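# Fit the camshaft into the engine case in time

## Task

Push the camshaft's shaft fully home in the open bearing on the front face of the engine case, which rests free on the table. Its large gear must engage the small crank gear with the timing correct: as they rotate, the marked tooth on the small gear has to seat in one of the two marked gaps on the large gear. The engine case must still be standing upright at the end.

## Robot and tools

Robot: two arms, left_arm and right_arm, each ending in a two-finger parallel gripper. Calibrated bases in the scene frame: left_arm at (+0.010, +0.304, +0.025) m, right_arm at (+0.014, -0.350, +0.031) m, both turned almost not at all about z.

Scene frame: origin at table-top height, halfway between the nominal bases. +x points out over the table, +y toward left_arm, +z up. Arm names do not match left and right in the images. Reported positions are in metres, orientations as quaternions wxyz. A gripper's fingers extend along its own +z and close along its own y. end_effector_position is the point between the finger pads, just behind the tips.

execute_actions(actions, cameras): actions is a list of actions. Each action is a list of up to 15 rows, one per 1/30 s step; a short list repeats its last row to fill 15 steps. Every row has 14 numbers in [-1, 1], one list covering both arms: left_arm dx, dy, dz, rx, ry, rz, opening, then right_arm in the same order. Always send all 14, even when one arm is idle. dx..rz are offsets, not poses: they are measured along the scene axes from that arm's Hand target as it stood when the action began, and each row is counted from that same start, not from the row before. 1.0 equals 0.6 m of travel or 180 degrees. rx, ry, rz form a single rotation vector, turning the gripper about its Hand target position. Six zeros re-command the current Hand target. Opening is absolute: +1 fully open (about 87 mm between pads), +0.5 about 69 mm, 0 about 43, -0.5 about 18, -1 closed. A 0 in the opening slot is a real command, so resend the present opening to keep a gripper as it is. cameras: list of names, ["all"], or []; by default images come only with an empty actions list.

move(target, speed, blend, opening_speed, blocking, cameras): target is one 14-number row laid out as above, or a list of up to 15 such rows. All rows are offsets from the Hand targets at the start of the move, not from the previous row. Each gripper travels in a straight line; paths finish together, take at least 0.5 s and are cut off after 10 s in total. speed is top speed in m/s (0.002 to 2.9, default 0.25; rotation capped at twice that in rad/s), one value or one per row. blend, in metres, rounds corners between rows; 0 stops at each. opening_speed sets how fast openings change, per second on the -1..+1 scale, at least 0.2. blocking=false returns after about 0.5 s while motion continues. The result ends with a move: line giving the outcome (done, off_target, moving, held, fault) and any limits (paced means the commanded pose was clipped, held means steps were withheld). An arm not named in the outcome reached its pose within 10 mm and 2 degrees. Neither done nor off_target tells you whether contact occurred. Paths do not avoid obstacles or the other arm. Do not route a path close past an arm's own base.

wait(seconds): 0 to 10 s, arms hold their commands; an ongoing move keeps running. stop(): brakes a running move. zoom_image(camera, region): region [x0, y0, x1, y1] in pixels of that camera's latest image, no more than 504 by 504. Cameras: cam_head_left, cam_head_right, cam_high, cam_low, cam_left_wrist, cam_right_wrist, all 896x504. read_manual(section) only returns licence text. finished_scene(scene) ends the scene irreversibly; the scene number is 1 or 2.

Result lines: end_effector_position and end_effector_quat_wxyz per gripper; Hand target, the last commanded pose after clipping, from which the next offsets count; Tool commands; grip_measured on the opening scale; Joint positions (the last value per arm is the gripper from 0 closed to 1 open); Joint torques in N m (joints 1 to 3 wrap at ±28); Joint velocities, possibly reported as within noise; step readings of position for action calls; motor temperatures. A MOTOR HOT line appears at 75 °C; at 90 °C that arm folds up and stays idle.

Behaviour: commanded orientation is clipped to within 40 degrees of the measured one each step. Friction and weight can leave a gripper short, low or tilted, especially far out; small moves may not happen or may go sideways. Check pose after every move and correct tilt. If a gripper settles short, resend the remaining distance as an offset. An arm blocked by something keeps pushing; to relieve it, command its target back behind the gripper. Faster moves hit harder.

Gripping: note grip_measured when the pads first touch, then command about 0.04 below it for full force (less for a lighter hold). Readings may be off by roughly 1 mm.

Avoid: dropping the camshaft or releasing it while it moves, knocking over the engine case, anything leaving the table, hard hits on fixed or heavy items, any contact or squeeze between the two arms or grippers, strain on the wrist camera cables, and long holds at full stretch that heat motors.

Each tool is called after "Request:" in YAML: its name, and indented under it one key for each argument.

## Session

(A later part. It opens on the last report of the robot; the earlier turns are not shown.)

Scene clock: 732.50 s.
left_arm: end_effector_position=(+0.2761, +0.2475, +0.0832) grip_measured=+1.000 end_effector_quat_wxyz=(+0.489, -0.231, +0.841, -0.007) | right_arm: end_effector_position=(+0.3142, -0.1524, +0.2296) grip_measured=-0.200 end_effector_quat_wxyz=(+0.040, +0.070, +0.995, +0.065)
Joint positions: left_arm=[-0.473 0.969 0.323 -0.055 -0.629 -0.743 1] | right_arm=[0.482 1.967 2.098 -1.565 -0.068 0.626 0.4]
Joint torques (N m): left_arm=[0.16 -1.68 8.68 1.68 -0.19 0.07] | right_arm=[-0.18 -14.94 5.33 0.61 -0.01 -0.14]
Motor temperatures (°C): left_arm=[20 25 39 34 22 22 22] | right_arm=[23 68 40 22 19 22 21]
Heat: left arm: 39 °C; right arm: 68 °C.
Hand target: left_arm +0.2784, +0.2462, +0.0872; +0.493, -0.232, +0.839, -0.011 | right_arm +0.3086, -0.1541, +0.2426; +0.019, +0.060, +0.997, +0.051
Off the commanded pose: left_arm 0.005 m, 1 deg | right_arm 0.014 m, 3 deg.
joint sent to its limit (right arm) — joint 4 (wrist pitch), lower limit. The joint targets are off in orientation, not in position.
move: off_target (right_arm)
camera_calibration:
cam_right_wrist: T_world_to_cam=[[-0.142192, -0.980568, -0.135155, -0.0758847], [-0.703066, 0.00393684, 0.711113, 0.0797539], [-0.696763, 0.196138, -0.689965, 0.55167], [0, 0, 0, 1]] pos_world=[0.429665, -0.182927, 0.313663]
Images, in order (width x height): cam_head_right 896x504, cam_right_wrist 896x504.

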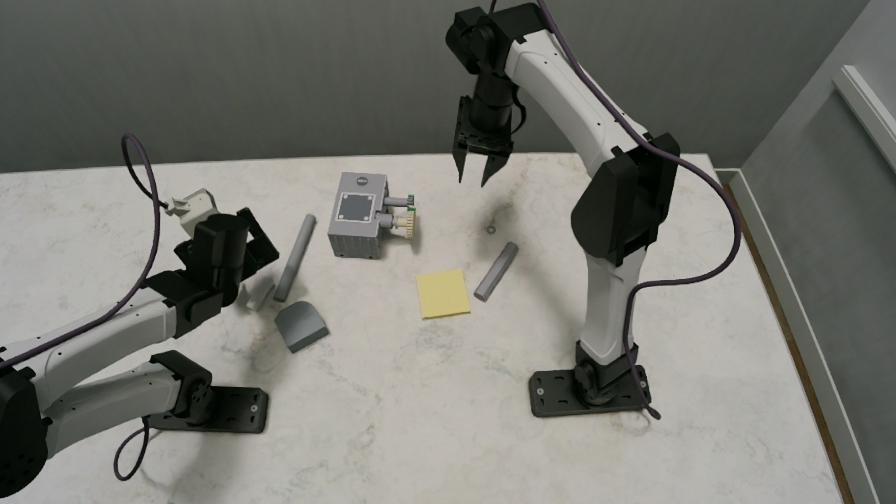

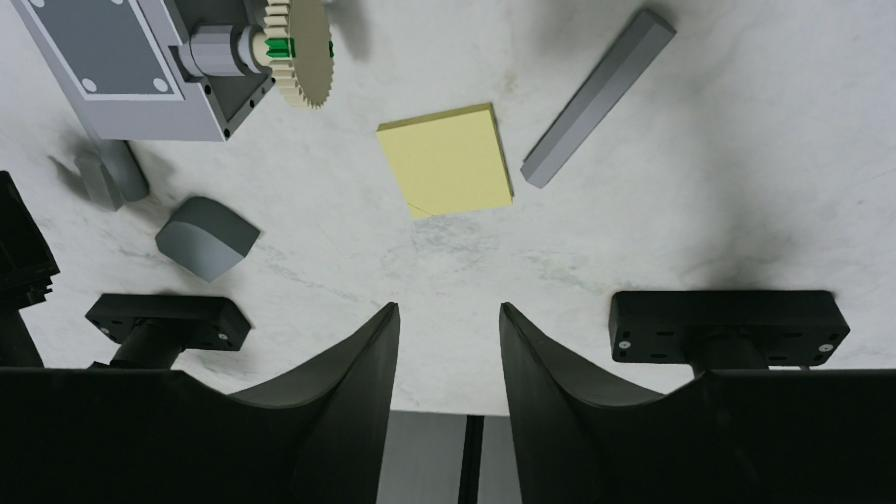

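Request:
move:
  target:
    - [0,0,0,0,0,0,1,0.0,-0.17,0.0,0,0,0,-0.2]
    - [0,0,0,0,0,0,1,0.135,-0.13,-0.08,0.43,-0.518,0.306,-0.2]
  speed: 0.35
  cameras: ["cam_right_wrist"]

Request:
zoom_image:
  camera: "cam_right_wrist"
  region: [250, 60, 650, 340]

Scene clock: 746.40 s.
left_arm: end_effector_position=(+0.2761, +0.2475, +0.0832) grip_measured=+1.000 end_effector_quat_wxyz=(+0.489, -0.231, +0.841, -0.007) | right_arm: end_effector_position=(+0.3851, -0.2334, +0.1927) grip_measured=-0.200 end_effector_quat_wxyz=(+0.526, -0.435, +0.559, +0.471)
Joint positions: left_arm=[-0.473 0.969 0.323 -0.055 -0.629 -0.743 1] | right_arm=[-0.163 1.774 0.891 0.652 -1.556 -0.162 0.4]
Joint torques (N m): left_arm=[0.17 -1.7 8.65 1.67 -0.18 0.07] | right_arm=[0.25 -7.38 8.35 1.49 -0.14 -0.01]
Motor temperatures (°C): left_arm=[20 25 39 34 22 22 22] | right_arm=[23 66 38 23 19 22 21]
Heat: left arm: 39 °C; right arm: 66 °C.
Hand target: left_arm +0.2784, +0.2462, +0.0872; +0.493, -0.232, +0.839, -0.011 | right_arm +0.3896, -0.2322, +0.1946; +0.596, -0.378, +0.380, +0.598
Off the commanded pose: left_arm 0.005 m, 1 deg | right_arm 0.005 m, 27 deg.
joint sent to its limit (right arm) — joint 5 (wrist yaw), lower limit. The joint targets are off in orientation, not in position.
move: off_target (right_arm)
camera_calibration:
cam_right_wrist: T_world_to_cam=[[0.981197, -0.17713, -0.0766608, -0.406558], [-0.184673, -0.746136, -0.639669, 0.0417906], [0.0561053, 0.641799, -0.764818, 0.419911], [0, 0, 0, 1]] pos_world=[0.383072, -0.31033, 0.31672]
Images, in order (width x height): cam_right_wrist 896x504.

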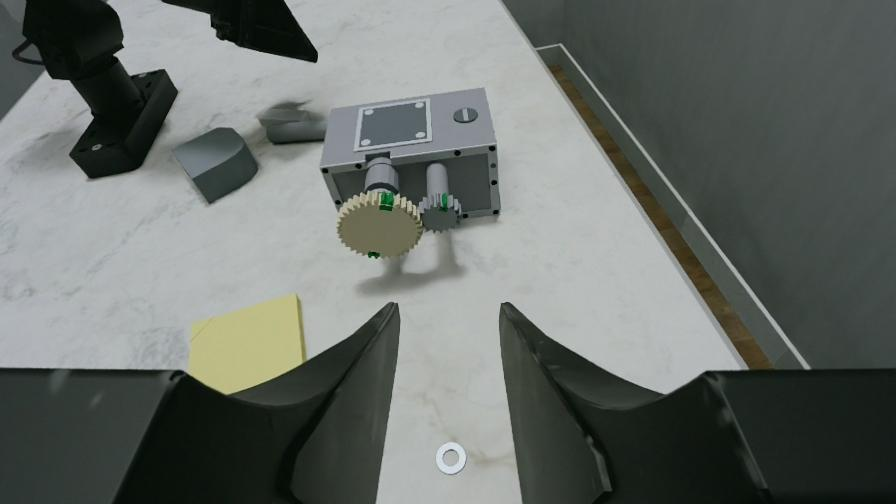

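Scaled by 1.260.

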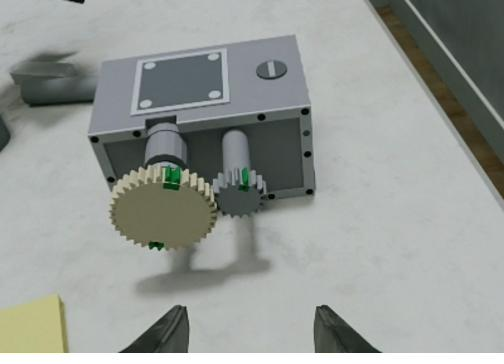

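Good view.

Request:
zoom_image:
  camera: "cam_right_wrist"
  region: [330, 180, 470, 265]

Request:
zoom_image:
  camera: "cam_right_wrist"
  region: [370, 183, 470, 240]

Scaled by 3.600.

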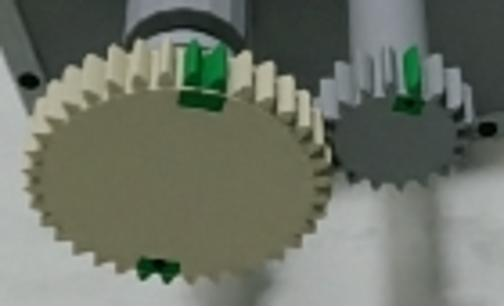

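Scaled by 5.040.

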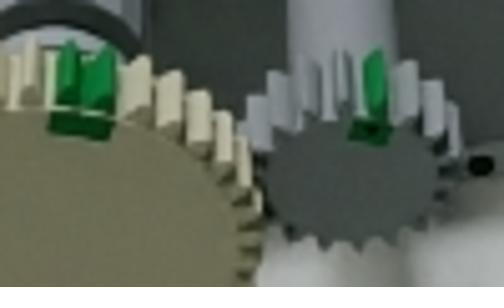

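Request:
move:
  target:
    - [0,0,0,0,0,0,1,-0.085,-0.05,0.08,-0.43,0.518,-0.306,-0.2]
    - [0,0,0,0,0,0,1,-0.086,0.316,0.06,-0.43,0.518,-0.306,-0.2]
    - [0,0,0,0,0,0,1,-0.086,0.316,-0.13,-0.43,0.518,-0.306,-0.2]
  speed: [0.35,0.25,0.12]
  cameras: ["cam_right_wrist"]

Scene clock: 788.03 s.
left_arm: end_effector_position=(+0.2761, +0.2475, +0.0832) grip_measured=+1.000 end_effector_quat_wxyz=(+0.489, -0.231, +0.841, -0.007) | right_arm: end_effector_position=(+0.3356, -0.0441, +0.1222) grip_measured=-0.200 end_effector_quat_wxyz=(+0.015, +0.064, +0.996, +0.054)
Joint positions: left_arm=[-0.473 0.969 0.323 -0.055 -0.629 -0.743 1] | right_arm=[0.67 2.305 2.188 -1.359 -0.06 0.801 0.4]
Joint torques (N m): left_arm=[0.14 -1.72 8.62 1.67 -0.19 0.08] | right_arm=[0.03 -13.19 6.24 0.68 0.17 -0.06]
Motor temperatures (°C): left_arm=[20 25 39 34 22 22 22] | right_arm=[22 58 38 25 19 22 20]
Heat: left arm: 39 °C; right arm: 58 °C.
Hand target: left_arm +0.2784, +0.2462, +0.0872; +0.493, -0.232, +0.839, -0.011 | right_arm +0.3380, -0.0426, +0.1166; +0.018, +0.060, +0.997, +0.051
Off the commanded pose: left_arm 0.005 m, 1 deg | right_arm 0.006 m, 1 deg.
move: done
camera_calibration:
cam_right_wrist: T_world_to_cam=[[-0.134883, -0.984786, -0.109562, 0.0130758], [-0.665672, 0.00815657, 0.7462, 0.1541], [-0.733953, 0.173582, -0.656645, 0.478614], [0, 0, 0, 1]] pos_world=[0.455624, -0.0714588, 0.200723]
Images, in order (width x height): cam_right_wrist 896x504.

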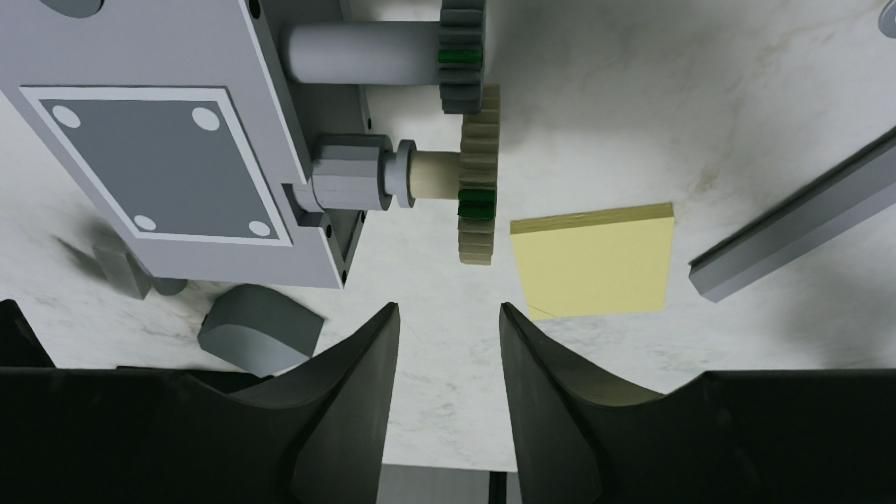

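Request:
move:
  target:
    - [0,0,0,0,0,0,1,0,-0.012,-0.02,0,0,0,-0.2]
    - [0,0,0,0,0,0,1,0,-0.012,-0.058,0,0,0,-0.2]
  speed: 0.12
  cameras: ["cam_right_wrist"]

Scene clock: 796.10 s.
left_arm: end_effector_position=(+0.2761, +0.2475, +0.0832) grip_measured=+1.000 end_effector_quat_wxyz=(+0.489, -0.231, +0.841, -0.007) | right_arm: end_effector_position=(+0.3336, -0.0486, +0.0770) grip_measured=-0.200 end_effector_quat_wxyz=(+0.006, +0.063, +0.997, +0.046)
Joint positions: left_arm=[-0.473 0.969 0.323 -0.055 -0.629 -0.743 1] | right_arm=[0.666 2.305 2.008 -1.203 -0.06 0.794 0.4]
Joint torques (N m): left_arm=[0.18 -1.66 8.69 1.66 -0.19 0.07] | right_arm=[-0.55 -15.94 5.74 0.66 0.16 -0.1]
Motor temperatures (°C): left_arm=[20 25 39 34 22 22 22] | right_arm=[22 59 37 24 19 22 20]
Heat: left arm: 39 °C; right arm: 59 °C.
Hand target: left_arm +0.2784, +0.2462, +0.0872; +0.493, -0.232, +0.839, -0.011 | right_arm +0.3381, -0.0498, +0.0818; +0.019, +0.060, +0.997, +0.051
Off the commanded pose: left_arm 0.005 m, 1 deg | right_arm 0.007 m, 2 deg.
move: done
camera_calibration:
cam_right_wrist: T_world_to_cam=[[-0.133742, -0.986714, -0.0922386, 0.00154555], [-0.652492, 0.0176207, 0.757591, 0.181711], [-0.7459, 0.161507, -0.64618, 0.450778], [0, 0, 0, 1]] pos_world=[0.455007, -0.0744805, 0.153764]
Images, in order (width x height): cam_right_wrist 896x504.

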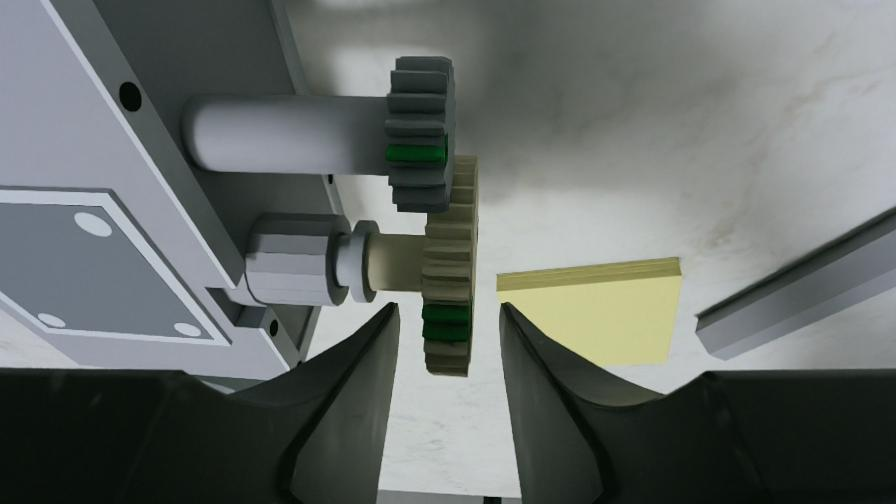

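Request:
move:
  target:
    - [0,0,0,0,0,0,1,-0.002,0.004,0.003,0,0,0,-1]
    - [0,0,0,0,0,0,1,-0.002,-0.006,0.003,0,0,0,-1]
    - [0,0,0,0,0,0,1,-0.003,-0.014,0.003,0,0,0,-1]
    - [0,0,0,0,0,0,1,-0.003,-0.021,0.003,0.0,0,0,-1]
  speed: 0.06
  opening_speed: 1
  cameras: ["cam_right_wrist"]

Scene clock: 804.40 s.
left_arm: end_effector_position=(+0.2761, +0.2475, +0.0832) grip_measured=+1.000 end_effector_quat_wxyz=(+0.489, -0.231, +0.841, -0.007) | right_arm: end_effector_position=(+0.3332, -0.0508, +0.0750) grip_measured=-0.625 end_effector_quat_wxyz=(+0.008, +0.055, +0.997, +0.056)
Joint positions: left_arm=[-0.473 0.969 0.323 -0.055 -0.629 -0.743 1] | right_arm=[0.658 2.282 1.959 -1.161 -0.074 0.77 0.187]
Joint torques (N m): left_arm=[0.16 -1.72 8.66 1.67 -0.2 0.08] | right_arm=[-1.5 -17.59 4.27 0.48 0.27 -0.06]
Motor temperatures (°C): left_arm=[20 25 39 34 22 22 22] | right_arm=[22 62 36 24 19 22 20]
Heat: left arm: 39 °C; right arm: 62 °C.
Hand target: left_arm +0.2784, +0.2462, +0.0872; +0.493, -0.232, +0.839, -0.011 | right_arm +0.3362, -0.0625, +0.0835; +0.018, +0.060, +0.997, +0.051
Off the commanded pose: left_arm 0.005 m, 1 deg | right_arm 0.015 m, 1 deg.
move: off_target (right_arm)
camera_calibration:
cam_right_wrist: T_world_to_cam=[[-0.116336, -0.986707, -0.113473, -0.00500422], [-0.657166, -0.00919345, 0.753689, 0.183511], [-0.744714, 0.162251, -0.647361, 0.449352], [0, 0, 0, 1]] pos_world=[0.454654, -0.0761586, 0.152015]
Images, in order (width x height): cam_right_wrist 896x504.

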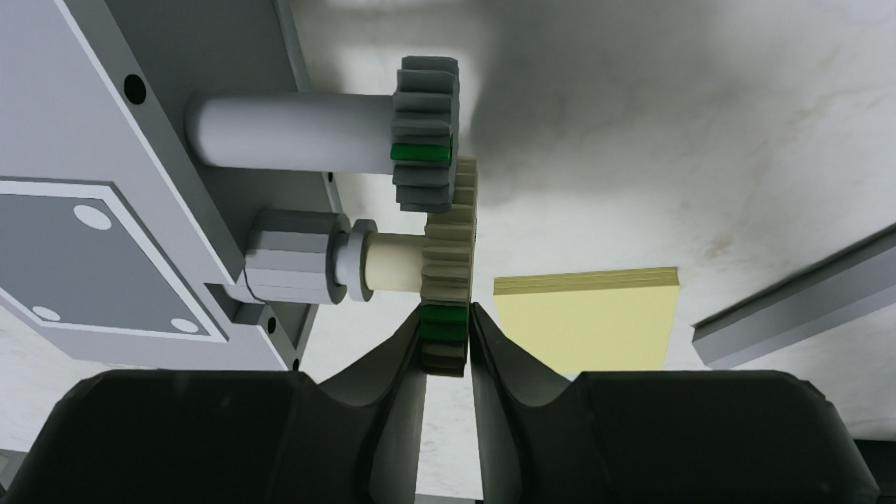

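Request:
move:
  target:
    - [0,0,0,0,0,0,1,0.003,-0.008,0.003,0.02,0,0,-1]
    - [0,0,0,0,0,0,1,0.003,-0.013,0.003,-0.02,0,0.01,-1]
    - [0,0,0,0,0,0,1,0.003,-0.018,0.003,0.025,0,-0.01,-1]
    - [0,0,0,0,0,0,1,0.003,-0.022,0.003,-0.015,0,0,-1]
  speed: 0.08
  blend: 0.003
  cameras: ["cam_right_wrist"]

Scene clock: 812.20 s.
left_arm: end_effector_position=(+0.2761, +0.2475, +0.0832) grip_measured=+1.000 end_effector_quat_wxyz=(+0.489, -0.231, +0.841, -0.007) | right_arm: end_effector_position=(+0.3320, -0.0581, +0.0773) grip_measured=-0.613 end_effector_quat_wxyz=(+0.014, +0.048, +0.997, +0.060)
Joint positions: left_arm=[-0.473 0.969 0.323 -0.055 -0.629 -0.743 1] | right_arm=[0.648 2.244 1.905 -1.134 -0.074 0.748 0.193]
Joint torques (N m): left_arm=[0.14 -1.65 8.7 1.67 -0.19 0.08] | right_arm=[-1.62 -13.96 10.11 -0.05 0.6 0]
Motor temperatures (°C): left_arm=[20 25 39 34 22 22 22] | right_arm=[23 63 35 23 19 22 21]
Heat: left arm: 39 °C; right arm: 63 °C.
Hand target: left_arm +0.2784, +0.2462, +0.0872; +0.493, -0.232, +0.839, -0.011 | right_arm +0.3381, -0.0756, +0.0853; +0.020, +0.060, +0.998, +0.028
Off the commanded pose: left_arm 0.005 m, 1 deg | right_arm 0.020 m, 4 deg.
move: off_target (right_arm)
camera_calibration:
cam_right_wrist: T_world_to_cam=[[-0.102985, -0.987329, -0.120726, -0.0159932], [-0.665874, -0.0217315, 0.745748, 0.183678], [-0.738922, 0.15719, -0.655199, 0.44949], [0, 0, 0, 1]] pos_world=[0.452798, -0.0824541, 0.155597]
Images, in order (width x height): cam_right_wrist 896x504.

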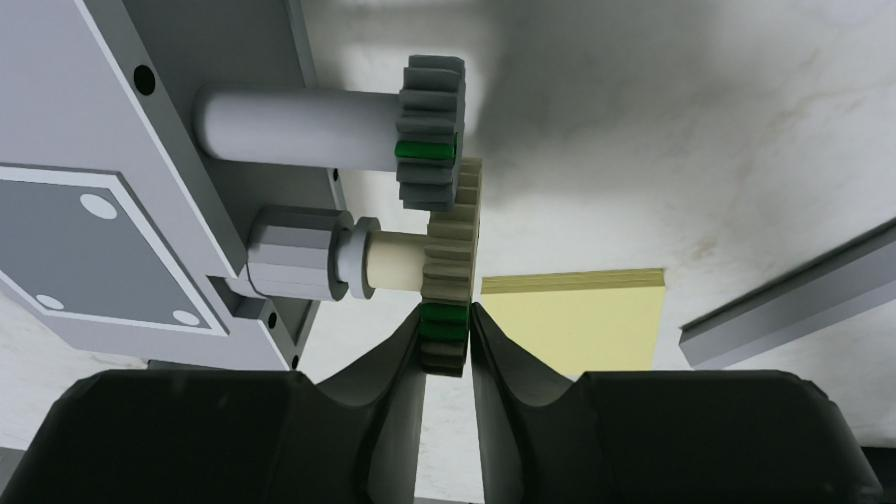

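Request:
move:
  target:
    - [0,0,0,0,0,0,1,0.003,-0.003,0,-0.05,0,-0.04,-1]
    - [0,0,0,0,0,0,1,0.003,-0.008,0,0.01,0,0,-1]
    - [0,0,0,0,0,0,1,0.003,-0.008,0,-0.06,0,-0.06,-1]
    - [0,0,0,0,0,0,1,0.003,-0.012,0.0,0.0,0,-0.02,-1]
    - [0,0,0,0,0,0,1,0.003,-0.012,0.0,-0.06,0,-0.06,-1]
  speed: 0.12
  blend: 0.003
  cameras: ["cam_right_wrist"]

Scene clock: 824.47 s.
left_arm: end_effector_position=(+0.2761, +0.2475, +0.0832) grip_measured=+1.000 end_effector_quat_wxyz=(+0.489, -0.231, +0.841, -0.007) | right_arm: end_effector_position=(+0.3300, -0.0608, +0.0780) grip_measured=-0.624 end_effector_quat_wxyz=(+0.015, +0.114, +0.993, -0.026)
Joint positions: left_arm=[-0.473 0.969 0.323 -0.055 -0.629 -0.743 1] | right_arm=[0.689 2.345 2.088 -1.329 0.058 0.917 0.188]
Joint torques (N m): left_arm=[0.16 -1.66 8.59 1.68 -0.2 0.08] | right_arm=[-2.13 -14.09 9.94 -0.28 0.88 0.5]
Motor temperatures (°C): left_arm=[20 25 39 34 22 22 22] | right_arm=[23 65 36 23 19 22 21]
Heat: left arm: 39 °C; right arm: 65 °C.
Hand target: left_arm +0.2784, +0.2462, +0.0872; +0.493, -0.232, +0.839, -0.011 | right_arm +0.3397, -0.0828, +0.0853; +0.028, +0.151, +0.986, -0.068
Off the commanded pose: left_arm 0.005 m, 1 deg | right_arm 0.025 m, 7 deg.
move: off_target (right_arm)
camera_calibration:
cam_right_wrist: T_world_to_cam=[[-0.234593, -0.970924, 0.0476703, 0.0125748], [-0.644739, 0.192106, 0.73987, 0.188262], [-0.727515, 0.142833, -0.671059, 0.445545], [0, 0, 0, 1]] pos_world=[0.448471, -0.0875958, 0.159098]
Images, in order (width x height): cam_right_wrist 896x504.

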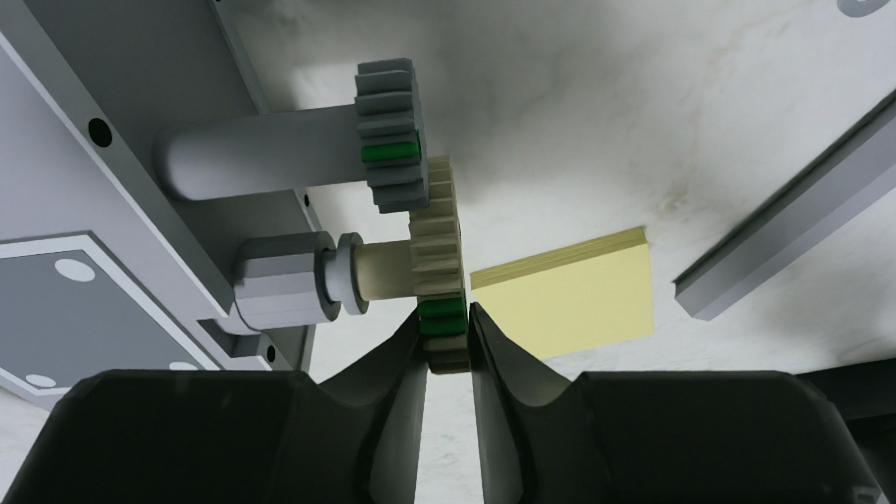

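Request:
move:
  target:
    - [0,0,0,0,0,0,1,-0.002,-0.004,0,0.04,0,0.07,-1]
    - [0,0,0,0,0,0,1,-0.002,-0.008,0,-0.02,0,0.0,-1]
    - [0,0,0,0,0,0,1,0,-0.012,0,0.05,0,0.07,-1]
    - [0,0,0,0,0,0,1,0,-0.016,0.0,-0.02,0,0.0,-1]
    - [0,0,0,0,0,0,1,0.0,-0.016,0.0,0.05,0,0.06,-1]
  speed: 0.15
  blend: 0.003
  cameras: ["cam_right_wrist"]

Request:
zoom_image:
  camera: "cam_right_wrist"
  region: [300, 120, 500, 320]

Scene clock: 836.20 s.
left_arm: end_effector_position=(+0.2761, +0.2475, +0.0832) grip_measured=+1.000 end_effector_quat_wxyz=(+0.489, -0.231, +0.841, -0.007) | right_arm: end_effector_position=(+0.3300, -0.0738, +0.0762) grip_measured=-0.647 end_effector_quat_wxyz=(-0.001, +0.058, +0.998, +0.025)
Joint positions: left_arm=[-0.473 0.969 0.323 -0.055 -0.629 -0.743 1] | right_arm=[0.635 2.268 1.942 -1.215 -0.039 0.751 0.176]
Joint torques (N m): left_arm=[0.14 -1.62 8.66 1.68 -0.18 0.07] | right_arm=[-2.39 -17.69 4.41 0.46 0.57 -0.24]
Motor temperatures (°C): left_arm=[20 25 39 34 22 22 22] | right_arm=[23 67 36 23 19 22 21]
Heat: left arm: 39 °C; right arm: 67 °C.
Hand target: left_arm +0.2784, +0.2462, +0.0872; +0.493, -0.232, +0.839, -0.011 | right_arm +0.3398, -0.0923, +0.0854; +0.022, +0.059, +0.998, +0.012
Off the commanded pose: left_arm 0.005 m, 1 deg | right_arm 0.023 m, 3 deg.
move: off_target (right_arm)
camera_calibration:
cam_right_wrist: T_world_to_cam=[[-0.124327, -0.991032, -0.0489775, -0.0306245], [-0.640145, 0.0423979, 0.767083, 0.177536], [-0.758127, 0.126722, -0.639676, 0.452654], [0, 0, 0, 1]] pos_world=[0.45301, -0.0952381, 0.151867]
Images, in order (width x height): cam_right_wrist 896x504.

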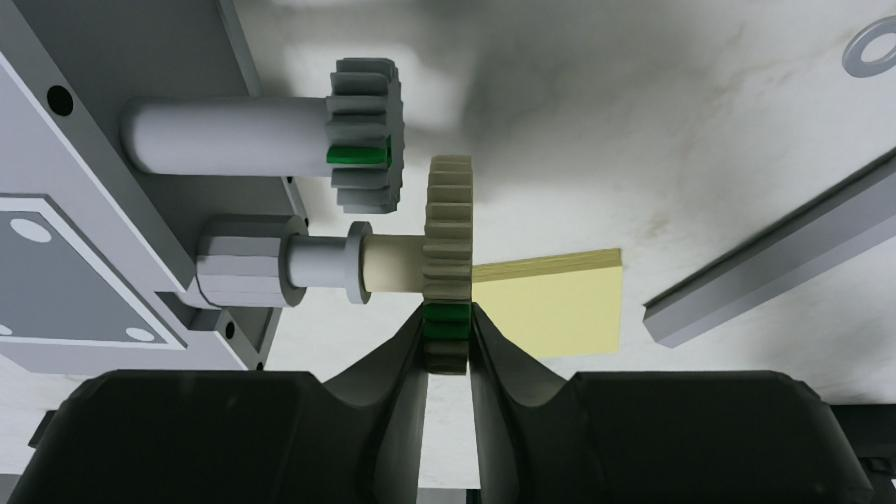

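Scaled by 2.520.

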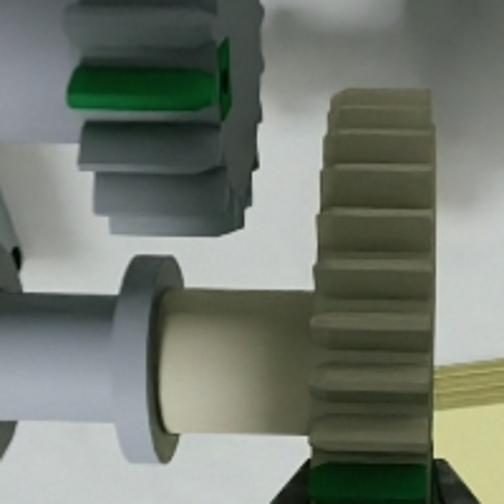

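Request:
move:
  target: [0,0,0,0,0,0,1,0.002,0.018,0.005,0,0.055,0,-1]
  speed: 0.1
  cameras: ["cam_right_wrist"]

Request:
zoom_image:
  camera: "cam_right_wrist"
  region: [300, 40, 500, 380]

Scene clock: 851.20 s.
left_arm: end_effector_position=(+0.2761, +0.2475, +0.0832) grip_measured=+1.000 end_effector_quat_wxyz=(+0.489, -0.231, +0.841, -0.007) | right_arm: end_effector_position=(+0.3309, -0.0755, +0.0798) grip_measured=-0.650 end_effector_quat_wxyz=(-0.075, +0.058, +0.996, +0.007)
Joint positions: left_arm=[-0.473 0.969 0.323 -0.055 -0.629 -0.743 1] | right_arm=[0.607 2.445 2.232 -1.467 -0.103 0.716 0.175]
Joint torques (N m): left_arm=[0.18 -1.74 8.72 1.67 -0.18 0.07] | right_arm=[-1.69 -14.74 10.55 -0.01 0.2 -0.11]
Motor temperatures (°C): left_arm=[20 25 39 34 22 22 22] | right_arm=[23 74 35 22 19 22 21]
Heat: left arm: 39 °C; right arm: 74 °C.
Hand target: left_arm +0.2784, +0.2462, +0.0872; +0.493, -0.232, +0.839, -0.011 | right_arm +0.3411, -0.0816, +0.0884; -0.064, +0.060, +0.996, +0.007
Off the commanded pose: left_arm 0.005 m, 1 deg | right_arm 0.015 m, 1 deg.
move: off_target (right_arm)
camera_calibration:
cam_right_wrist: T_world_to_cam=[[-0.123637, -0.992319, -0.00399261, -0.0358382], [-0.519186, 0.0612576, 0.852463, 0.129959], [-0.845671, 0.107469, -0.522772, 0.474067], [0, 0, 0, 1]] pos_world=[0.463947, -0.0944714, 0.1369]
Images, in order (width x height): cam_right_wrist 896x504.

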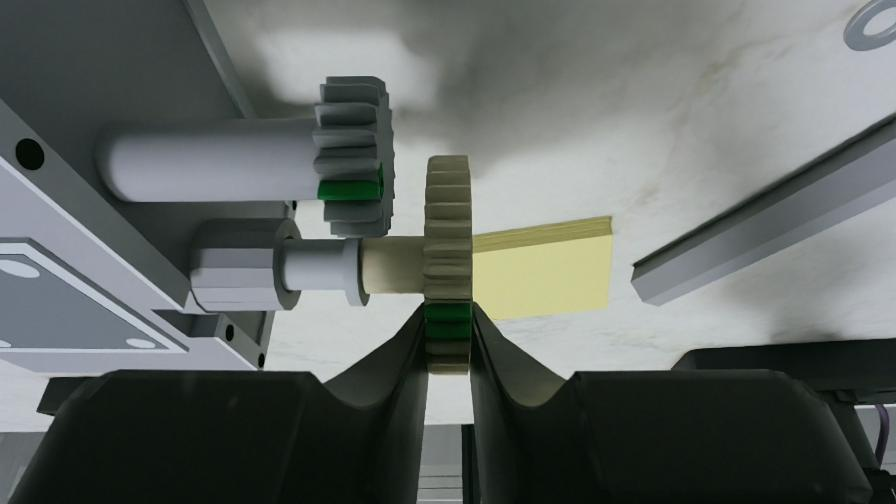

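Scaled by 1.482.

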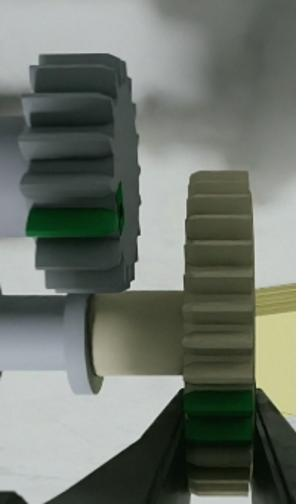

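Request:
move:
  target:
    - [0,0,0,0,0,0,1,0,0.03,-0.004,-0.02,0,0.0,-1]
    - [0,0,0,0,0,0,1,0,0.036,-0.002,0.02,0,0,-1]
    - [0,0,0,0,0,0,1,0,0.042,-0.004,-0.03,0,0,-1]
    - [0,0,0,0,0,0,1,0,0.048,-0.002,0.01,0,0,-1]
  speed: 0.1
  blend: 0.003
  cameras: ["cam_right_wrist"]

Scene clock: 859.87 s.
left_arm: end_effector_position=(+0.2761, +0.2475, +0.0832) grip_measured=+1.000 end_effector_quat_wxyz=(+0.489, -0.231, +0.841, -0.007) | right_arm: end_effector_position=(+0.3317, -0.0721, +0.0807) grip_measured=-0.637 end_effector_quat_wxyz=(-0.081, +0.056, +0.995, -0.024)
Joint positions: left_arm=[-0.473 0.969 0.323 -0.055 -0.629 -0.743 1] | right_arm=[0.627 2.546 2.416 -1.598 -0.065 0.733 0.181]
Joint torques (N m): left_arm=[0.17 -1.72 8.65 1.66 -0.18 0.09] | right_arm=[-0.03 -16.51 7.83 0.65 -0.45 0.11]
Motor temperatures (°C): left_arm=[20 25 39 34 22 22 22] | right_arm=[23 72 36 22 19 22 21]
Heat: left arm: 39 °C; right arm: 72 °C.
Hand target: left_arm +0.2784, +0.2462, +0.0872; +0.493, -0.232, +0.839, -0.011 | right_arm +0.3410, -0.0528, +0.0872; -0.065, +0.059, +0.996, +0.023
Off the commanded pose: left_arm 0.005 m, 1 deg | right_arm 0.022 m, 6 deg.
joint read past its limit (right arm) — joint 4 (wrist pitch), lower limit.
move: off_target (right_arm)
camera_calibration:
cam_right_wrist: T_world_to_cam=[[-0.115712, -0.991543, 0.058761, -0.0400253], [-0.504893, 0.10966, 0.856188, 0.127785], [-0.855391, 0.0694037, -0.513312, 0.474591], [0, 0, 0, 1]] pos_world=[0.465847, -0.0866381, 0.136557]
Images, in order (width x height): cam_right_wrist 896x504.

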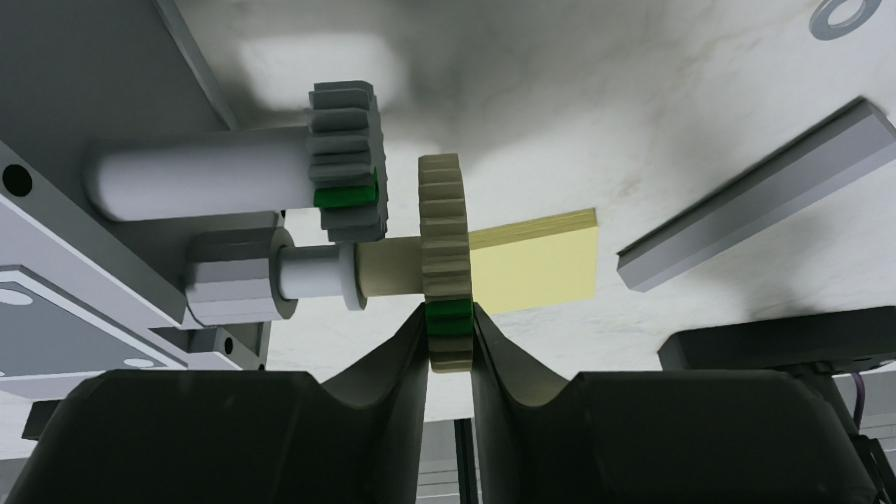

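Request:
move:
  target:
    - [0,0,0,0,0,0,1,-0.003,-0.026,-0.006,0,0,0,-1]
    - [0,0,0,0,0,0,1,-0.003,-0.026,-0.006,0,0,0,-0.2]
    - [0,0,0,0,0,0,1,-0.012,-0.026,0.10,0,-0.055,0.01,-0.2]
    - [0,0,0,0,0,0,1,-0.012,-0.026,-0.007,0,-0.055,0.01,-0.2]
  opening_speed: 1
  speed: 0.12
  cameras: ["cam_right_wrist"]

Scene clock: 872.27 s.
left_arm: end_effector_position=(+0.2761, +0.2475, +0.0832) grip_measured=+1.000 end_effector_quat_wxyz=(+0.489, -0.231, +0.841, -0.007) | right_arm: end_effector_position=(+0.3240, -0.0754, +0.0635) grip_measured=-0.200 end_effector_quat_wxyz=(-0.016, +0.037, +0.999, +0.003)
Joint positions: left_arm=[-0.473 0.969 0.323 -0.055 -0.629 -0.743 1] | right_arm=[0.649 2.313 1.963 -1.243 -0.025 0.722 0.4]
Joint torques (N m): left_arm=[0.14 -1.69 8.72 1.67 -0.19 0.08] | right_arm=[-0.01 -19.77 5.59 0.72 0.2 0.13]
Motor temperatures (°C): left_arm=[20 25 39 34 22 22 22] | right_arm=[23 74 36 22 19 22 21]
Heat: left arm: 39 °C; right arm: 74 °C.
Hand target: left_arm +0.2784, +0.2462, +0.0872; +0.493, -0.232, +0.839, -0.011 | right_arm +0.3339, -0.0684, +0.0829; +0.021, +0.041, +0.999, +0.027
Off the commanded pose: left_arm 0.005 m, 1 deg | right_arm 0.023 m, 5 deg.
move: off_target (right_arm); target 2's new opening was sent with right_arm's hand 0.010 m and 3 deg from that target
camera_calibration:
cam_right_wrist: T_world_to_cam=[[-0.0824438, -0.996587, -0.00426067, -0.0504157], [-0.617227, 0.0477033, 0.785338, 0.175227], [-0.782454, 0.067376, -0.619053, 0.442296], [0, 0, 0, 1]] pos_world=[0.450075, -0.0884026, 0.135977]
Images, in order (width x height): cam_right_wrist 896x504.

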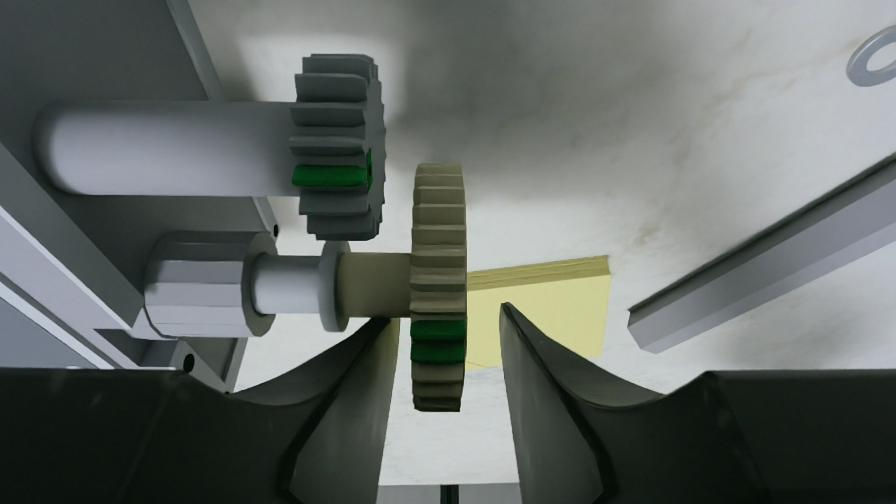

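Request:
move:
  target:
    - [0,0,0,0,0,0,1,0,0.0,0.15,0,0,0,-0.2]
    - [0,0,0,0,0,0,1,-0.18,-0.18,0.25,0,0,0,-0.2]
  speed: 0.25

Request:
wait:
  seconds: 10

Request:
move:
  target:
    - [0,0,0,0,0,0,1,0.18,0.19,-0.08,0,0,0,-0.2]
    - [0,0,0,0,0,0,1,0.18,0.185,-0.236,0,0,0,-0.2]
  speed: [0.25,0.1]
  cameras: ["cam_right_wrist"]

Scene clock: 879.33 s.
left_arm: end_effector_position=(+0.2761, +0.2475, +0.0832) grip_measured=+1.000 end_effector_quat_wxyz=(+0.489, -0.231, +0.841, -0.007) | right_arm: end_effector_position=(+0.2291, -0.1717, +0.2281) grip_measured=-0.200 end_effector_quat_wxyz=(+0.018, +0.045, +0.998, +0.027)
Joint positions: left_arm=[-0.473 0.969 0.323 -0.055 -0.629 -0.743 1] | right_arm=[0.585 1.697 1.747 -1.56 -0.023 0.676 0.4]
Joint torques (N m): left_arm=[0.23 -1.66 8.69 1.67 -0.19 0.08] | right_arm=[-0.5 -10.58 5.39 0.45 0.14 -0.13]
Motor temperatures (°C): left_arm=[20 25 39 34 22 22 22] | right_arm=[23 78 36 22 19 22 21]
Heat: left arm: 39 °C; right arm: 78 °C. Fold the right arm in close to its base, or ease its load, before you think long.
Hand target: left_arm +0.2784, +0.2462, +0.0872; +0.493, -0.232, +0.839, -0.011 | right_arm +0.2259, -0.1764, +0.2330; +0.021, +0.042, +0.999, +0.027
Off the commanded pose: left_arm 0.005 m, 1 deg | right_arm 0.007 m, 1 deg.
MOTOR HOT: joint 2 (shoulder) of the right arm reports 78 °C; the controller's stop level is 90 °C. To cool a motor, set the load down, stop pushing, or move to a pose that needs little force.
joint sent to its limit (right arm) — joint 4 (wrist pitch), lower limit. The joint targets still meet the commanded pose.
move: done

Scene clock: 889.33 s.
left_arm: end_effector_position=(+0.2761, +0.2475, +0.0832) grip_measured=+1.000 end_effector_quat_wxyz=(+0.489, -0.231, +0.841, -0.007) | right_arm: end_effector_position=(+0.2291, -0.1717, +0.2281) grip_measured=-0.200 end_effector_quat_wxyz=(+0.018, +0.045, +0.998, +0.027)
Joint positions: left_arm=[-0.473 0.969 0.323 -0.055 -0.629 -0.743 1] | right_arm=[0.585 1.697 1.747 -1.56 -0.023 0.675 0.4]
Joint torques (N m): left_arm=[0.16 -1.66 8.7 1.67 -0.19 0.07] | right_arm=[-0.5 -10.59 5.39 0.45 0.13 -0.11]
Motor temperatures (°C): left_arm=[20 25 39 34 22 22 22] | right_arm=[23 73 34 22 19 22 20]
Heat: left arm: 39 °C; right arm: 73 °C. Fold the right arm in close to its base, or ease its load, before you think long.
Hand target: left_arm +0.2784, +0.2462, +0.0872; +0.493, -0.232, +0.839, -0.011 | right_arm +0.2259, -0.1764, +0.2330; +0.021, +0.042, +0.999, +0.027
Tool commands: left_gripper/opening=+1.0 right_gripper/opening=-0.2
Off the commanded pose: left_arm 0.005 m, 1 deg | right_arm 0.007 m, 1 deg.
MOTOR HOT: still on. Joint 2 (shoulder) of the right arm reports 73 °C.
wait: 10.00 s; at rest by 0.17 s

Scene clock: 892.13 s.
left_arm: end_effector_position=(+0.2761, +0.2475, +0.0832) grip_measured=+1.000 end_effector_quat_wxyz=(+0.489, -0.231, +0.841, -0.007) | right_arm: end_effector_position=(+0.3315, -0.0659, +0.0927) grip_measured=-0.200 end_effector_quat_wxyz=(+0.014, +0.040, +0.999, +0.027)
Joint positions: left_arm=[-0.473 0.969 0.323 -0.055 -0.629 -0.743 1] | right_arm=[0.656 2.266 2.009 -1.257 -0.023 0.736 0.4]
Joint torques (N m): left_arm=[0.17 -1.7 8.64 1.67 -0.18 0.07] | right_arm=[-0.14 -14.19 5.75 0.63 0.18 0.05]
Motor temperatures (°C): left_arm=[20 25 39 34 22 22 22] | right_arm=[23 72 34 22 19 22 20]
Heat: left arm: 39 °C; right arm: 72 °C. Fold the right arm in close to its base, or ease its load, before you think long.
Hand target: left_arm +0.2784, +0.2462, +0.0872; +0.493, -0.232, +0.839, -0.011 | right_arm +0.3338, -0.0654, +0.0913; +0.021, +0.041, +0.999, +0.027
Off the commanded pose: left_arm 0.005 m, 1 deg | right_arm 0.003 m, 1 deg.
MOTOR HOT: still on. Joint 2 (shoulder) of the right arm reports 72 °C.
move: done
camera_calibration:
cam_right_wrist: T_world_to_cam=[[-0.0874285, -0.994649, -0.0550434, -0.0336298], [-0.665025, 0.017137, 0.746625, 0.173964], [-0.741686, 0.101882, -0.662964, 0.458526], [0, 0, 0, 1]] pos_world=[0.452833, -0.0831464, 0.17225]
Images, in order (width x height): cam_right_wrist 896x504.

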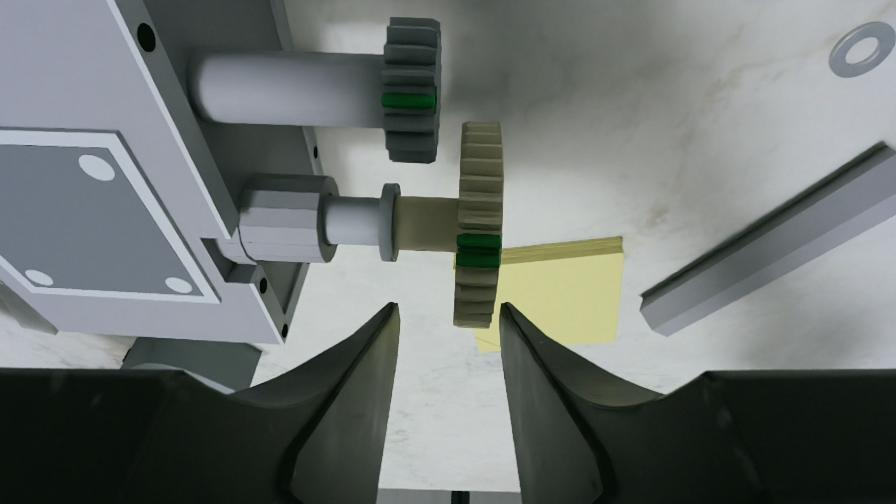

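Request:
move:
  target:
    - [0,0,0,0,0,0,1,0,-0.012,-0.018,0,0,0,-0.2]
    - [0,0,0,0,0,0,1,0,-0.012,-0.018,0,0,0,-1]
    - [0,0,0,0,0,0,1,0.002,0.01,-0.011,-0.02,0.01,0,-1]
    - [0,0,0,0,0,0,1,0.002,0.016,-0.011,0.015,0.01,0,-1]
    - [0,0,0,0,0,0,1,0.002,0.022,-0.011,-0.025,0.01,0,-1]
    - [0,0,0,0,0,0,1,0.002,0.03,-0.011,0.01,0.01,0,-1]
  opening_speed: 1
  speed: 0.09
  blend: [0,0,0.003,0.003,0.003,0]
  cameras: ["cam_right_wrist"]

Scene clock: 904.80 s.
left_arm: end_effector_position=(+0.2761, +0.2475, +0.0832) grip_measured=+1.000 end_effector_quat_wxyz=(+0.489, -0.231, +0.841, -0.007) | right_arm: end_effector_position=(+0.3282, -0.0628, +0.0748) grip_measured=-0.649 end_effector_quat_wxyz=(-0.018, +0.048, +0.999, +0.001)
Joint positions: left_arm=[-0.473 0.969 0.323 -0.055 -0.629 -0.743 1] | right_arm=[0.664 2.368 2.103 -1.332 -0.024 0.759 0.176]
Joint torques (N m): left_arm=[0.12 -1.7 8.65 1.66 -0.19 0.08] | right_arm=[0.18 -18.1 4.94 0.98 -0.22 -0.05]
Motor temperatures (°C): left_arm=[20 25 39 34 22 22 22] | right_arm=[23 71 34 22 19 22 20]
Heat: left arm: 39 °C; right arm: 71 °C.
Hand target: left_arm +0.2784, +0.2462, +0.0872; +0.493, -0.232, +0.839, -0.011 | right_arm +0.3350, -0.0474, +0.0848; +0.005, +0.042, +0.998, +0.042
Off the commanded pose: left_arm 0.005 m, 1 deg | right_arm 0.020 m, 5 deg.
MOTOR HOT: cleared for the motors of the right arm.
move: off_target (right_arm)
camera_calibration:
cam_right_wrist: T_world_to_cam=[[-0.104468, -0.994528, 0.000942942, -0.0303497], [-0.612649, 0.0651011, 0.787669, 0.167799], [-0.78342, 0.0817084, -0.616098, 0.452739], [0, 0, 0, 1]] pos_world=[0.454317, -0.0781002, 0.14679]
Images, in order (width x height): cam_right_wrist 896x504.

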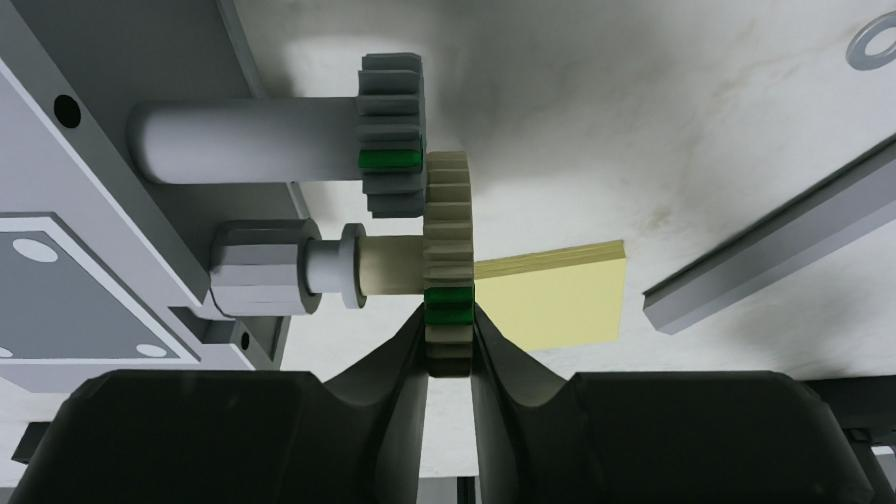

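Request:
move:
  target:
    - [0,0,0,0,0,0,1,0.002,0.008,0.003,-0.04,-0.01,0,-1]
    - [0,0,0,0,0,0,1,0.002,0.014,0.003,0.01,-0.01,0,-1]
    - [0,0,0,0,0,0,1,0.002,0.018,0.003,-0.04,-0.01,0,-1]
    - [0,0,0,0,0,0,1,0.002,0.023,0.003,0.01,-0.01,0,-1]
  speed: 0.09
  blend: 0.003
  cameras: ["cam_right_wrist"]

Scene clock: 914.17 s.
left_arm: end_effector_position=(+0.2761, +0.2475, +0.0832) grip_measured=+1.000 end_effector_quat_wxyz=(+0.489, -0.231, +0.841, -0.007) | right_arm: end_effector_position=(+0.3293, -0.0514, +0.0745) grip_measured=-0.650 end_effector_quat_wxyz=(-0.002, +0.047, +0.999, +0.010)
Joint positions: left_arm=[-0.473 0.969 0.323 -0.055 -0.629 -0.743 1] | right_arm=[0.685 2.362 2.098 -1.296 -0.018 0.778 0.175]
Joint torques (N m): left_arm=[0.18 -1.68 8.62 1.66 -0.2 0.07] | right_arm=[0.21 -18.35 5.08 1.05 -0.3 -0.05]
Motor temperatures (°C): left_arm=[20 25 40 34 22 22 22] | right_arm=[23 74 34 22 19 22 21]
Heat: left arm: 40 °C; right arm: 74 °C.
Hand target: left_arm +0.2784, +0.2462, +0.0872; +0.493, -0.232, +0.839, -0.011 | right_arm +0.3362, -0.0336, +0.0866; +0.020, +0.042, +0.997, +0.058
Off the commanded pose: left_arm 0.005 m, 1 deg | right_arm 0.023 m, 6 deg.
move: off_target (right_arm)
camera_calibration:
cam_right_wrist: T_world_to_cam=[[-0.101789, -0.994616, -0.0194656, -0.0183735], [-0.638239, 0.0502834, 0.768194, 0.177081], [-0.763079, 0.0906178, -0.639921, 0.448066], [0, 0, 0, 1]] pos_world=[0.45306, -0.0677816, 0.150337]
Images, in order (width x height): cam_right_wrist 896x504.

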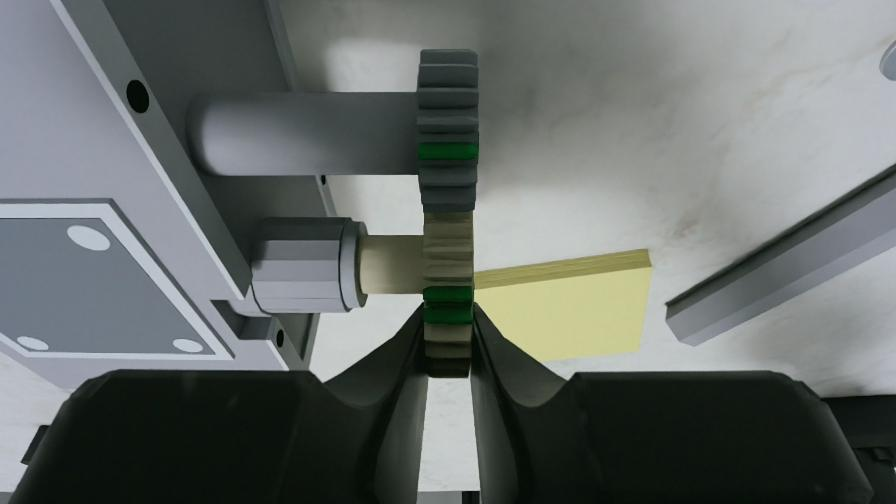

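Request:
move:
  target:
    - [0,0,0,0,0,0,1,0.002,0.006,0.0,-0.03,0,0,-1]
    - [0,0,0,0,0,0,1,-0.004,-0.024,-0.012,0,0,0,-1]
    - [0,0,0,0,0,0,1,-0.004,-0.026,-0.012,0,0,0,-0.2]
    - [0,0,0,0,0,0,1,-0.004,-0.026,0.2,0,0,0,-0.2]
    - [0,0,0,0,0,0,1,-0.05,-0.4,0.26,0,0,0,-0.2]
    - [0,0,0,0,0,0,1,0.09,-0.33,0.18,0.43,-0.518,0.306,-0.2]
  opening_speed: 1
  speed: [0.08,0.08,0.08,0.2,0.4,0.5]
  cameras: ["cam_right_wrist"]

Request:
zoom_image:
  camera: "cam_right_wrist"
  region: [320, 100, 520, 260]

Scene clock: 928.17 s.
left_arm: end_effector_position=(+0.2761, +0.2475, +0.0832) grip_measured=+1.000 end_effector_quat_wxyz=(+0.489, -0.231, +0.841, -0.007) | right_arm: end_effector_position=(+0.3866, -0.2330, +0.1930) grip_measured=-0.200 end_effector_quat_wxyz=(+0.534, -0.448, +0.550, +0.460)
Joint positions: left_arm=[-0.473 0.969 0.323 -0.055 -0.629 -0.743 1] | right_arm=[-0.161 1.754 0.949 0.343 -1.555 -0.435 0.4]
Joint torques (N m): left_arm=[0.23 -1.69 8.64 1.67 -0.18 0.08] | right_arm=[0.32 -7.57 7.98 1.45 -0.26 -0.02]
Motor temperatures (°C): left_arm=[20 25 40 34 22 22 22] | right_arm=[22 75 34 23 19 22 21]
Heat: left arm: 40 °C; right arm: 75 °C. Fold the right arm in close to its base, or ease its load, before you think long.
Hand target: left_arm +0.2784, +0.2462, +0.0872; +0.493, -0.232, +0.839, -0.011 | right_arm +0.3903, -0.2316, +0.1945; +0.604, -0.389, +0.369, +0.590
Off the commanded pose: left_arm 0.005 m, 1 deg | right_arm 0.004 m, 28 deg.
MOTOR HOT: joint 2 (shoulder) of the right arm reports 75 °C; the controller's stop level is 90 °C. To cool a motor, set the load down, stop pushing, or move to a pose that needs little force.
joint sent to its limit (right arm) — joint 5 (wrist yaw), lower limit. The joint targets are off in orientation, not in position.
move: off_target (right_arm); target 3's new opening was sent with right_arm's hand 0.008 m and 3 deg from that target
camera_calibration:
cam_right_wrist: T_world_to_cam=[[0.983935, -0.17511, -0.0347541, -0.41668], [-0.156677, -0.753675, -0.638299, 0.0296977], [0.0855793, 0.63349, -0.769003, 0.407336], [0, 0, 0, 1]] pos_world=[0.379779, -0.308626, 0.317718]
Images, in order (width x height): cam_right_wrist 896x504.

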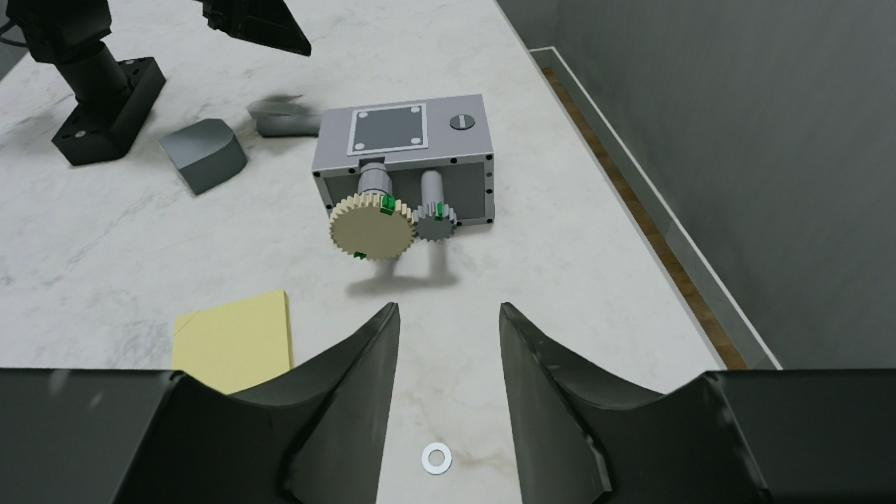

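Scaled by 2.520.

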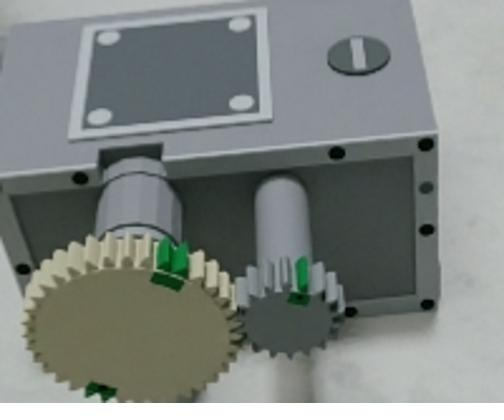

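Request:
finished_scene:
  scene: 1

The scene is finished: the task was done.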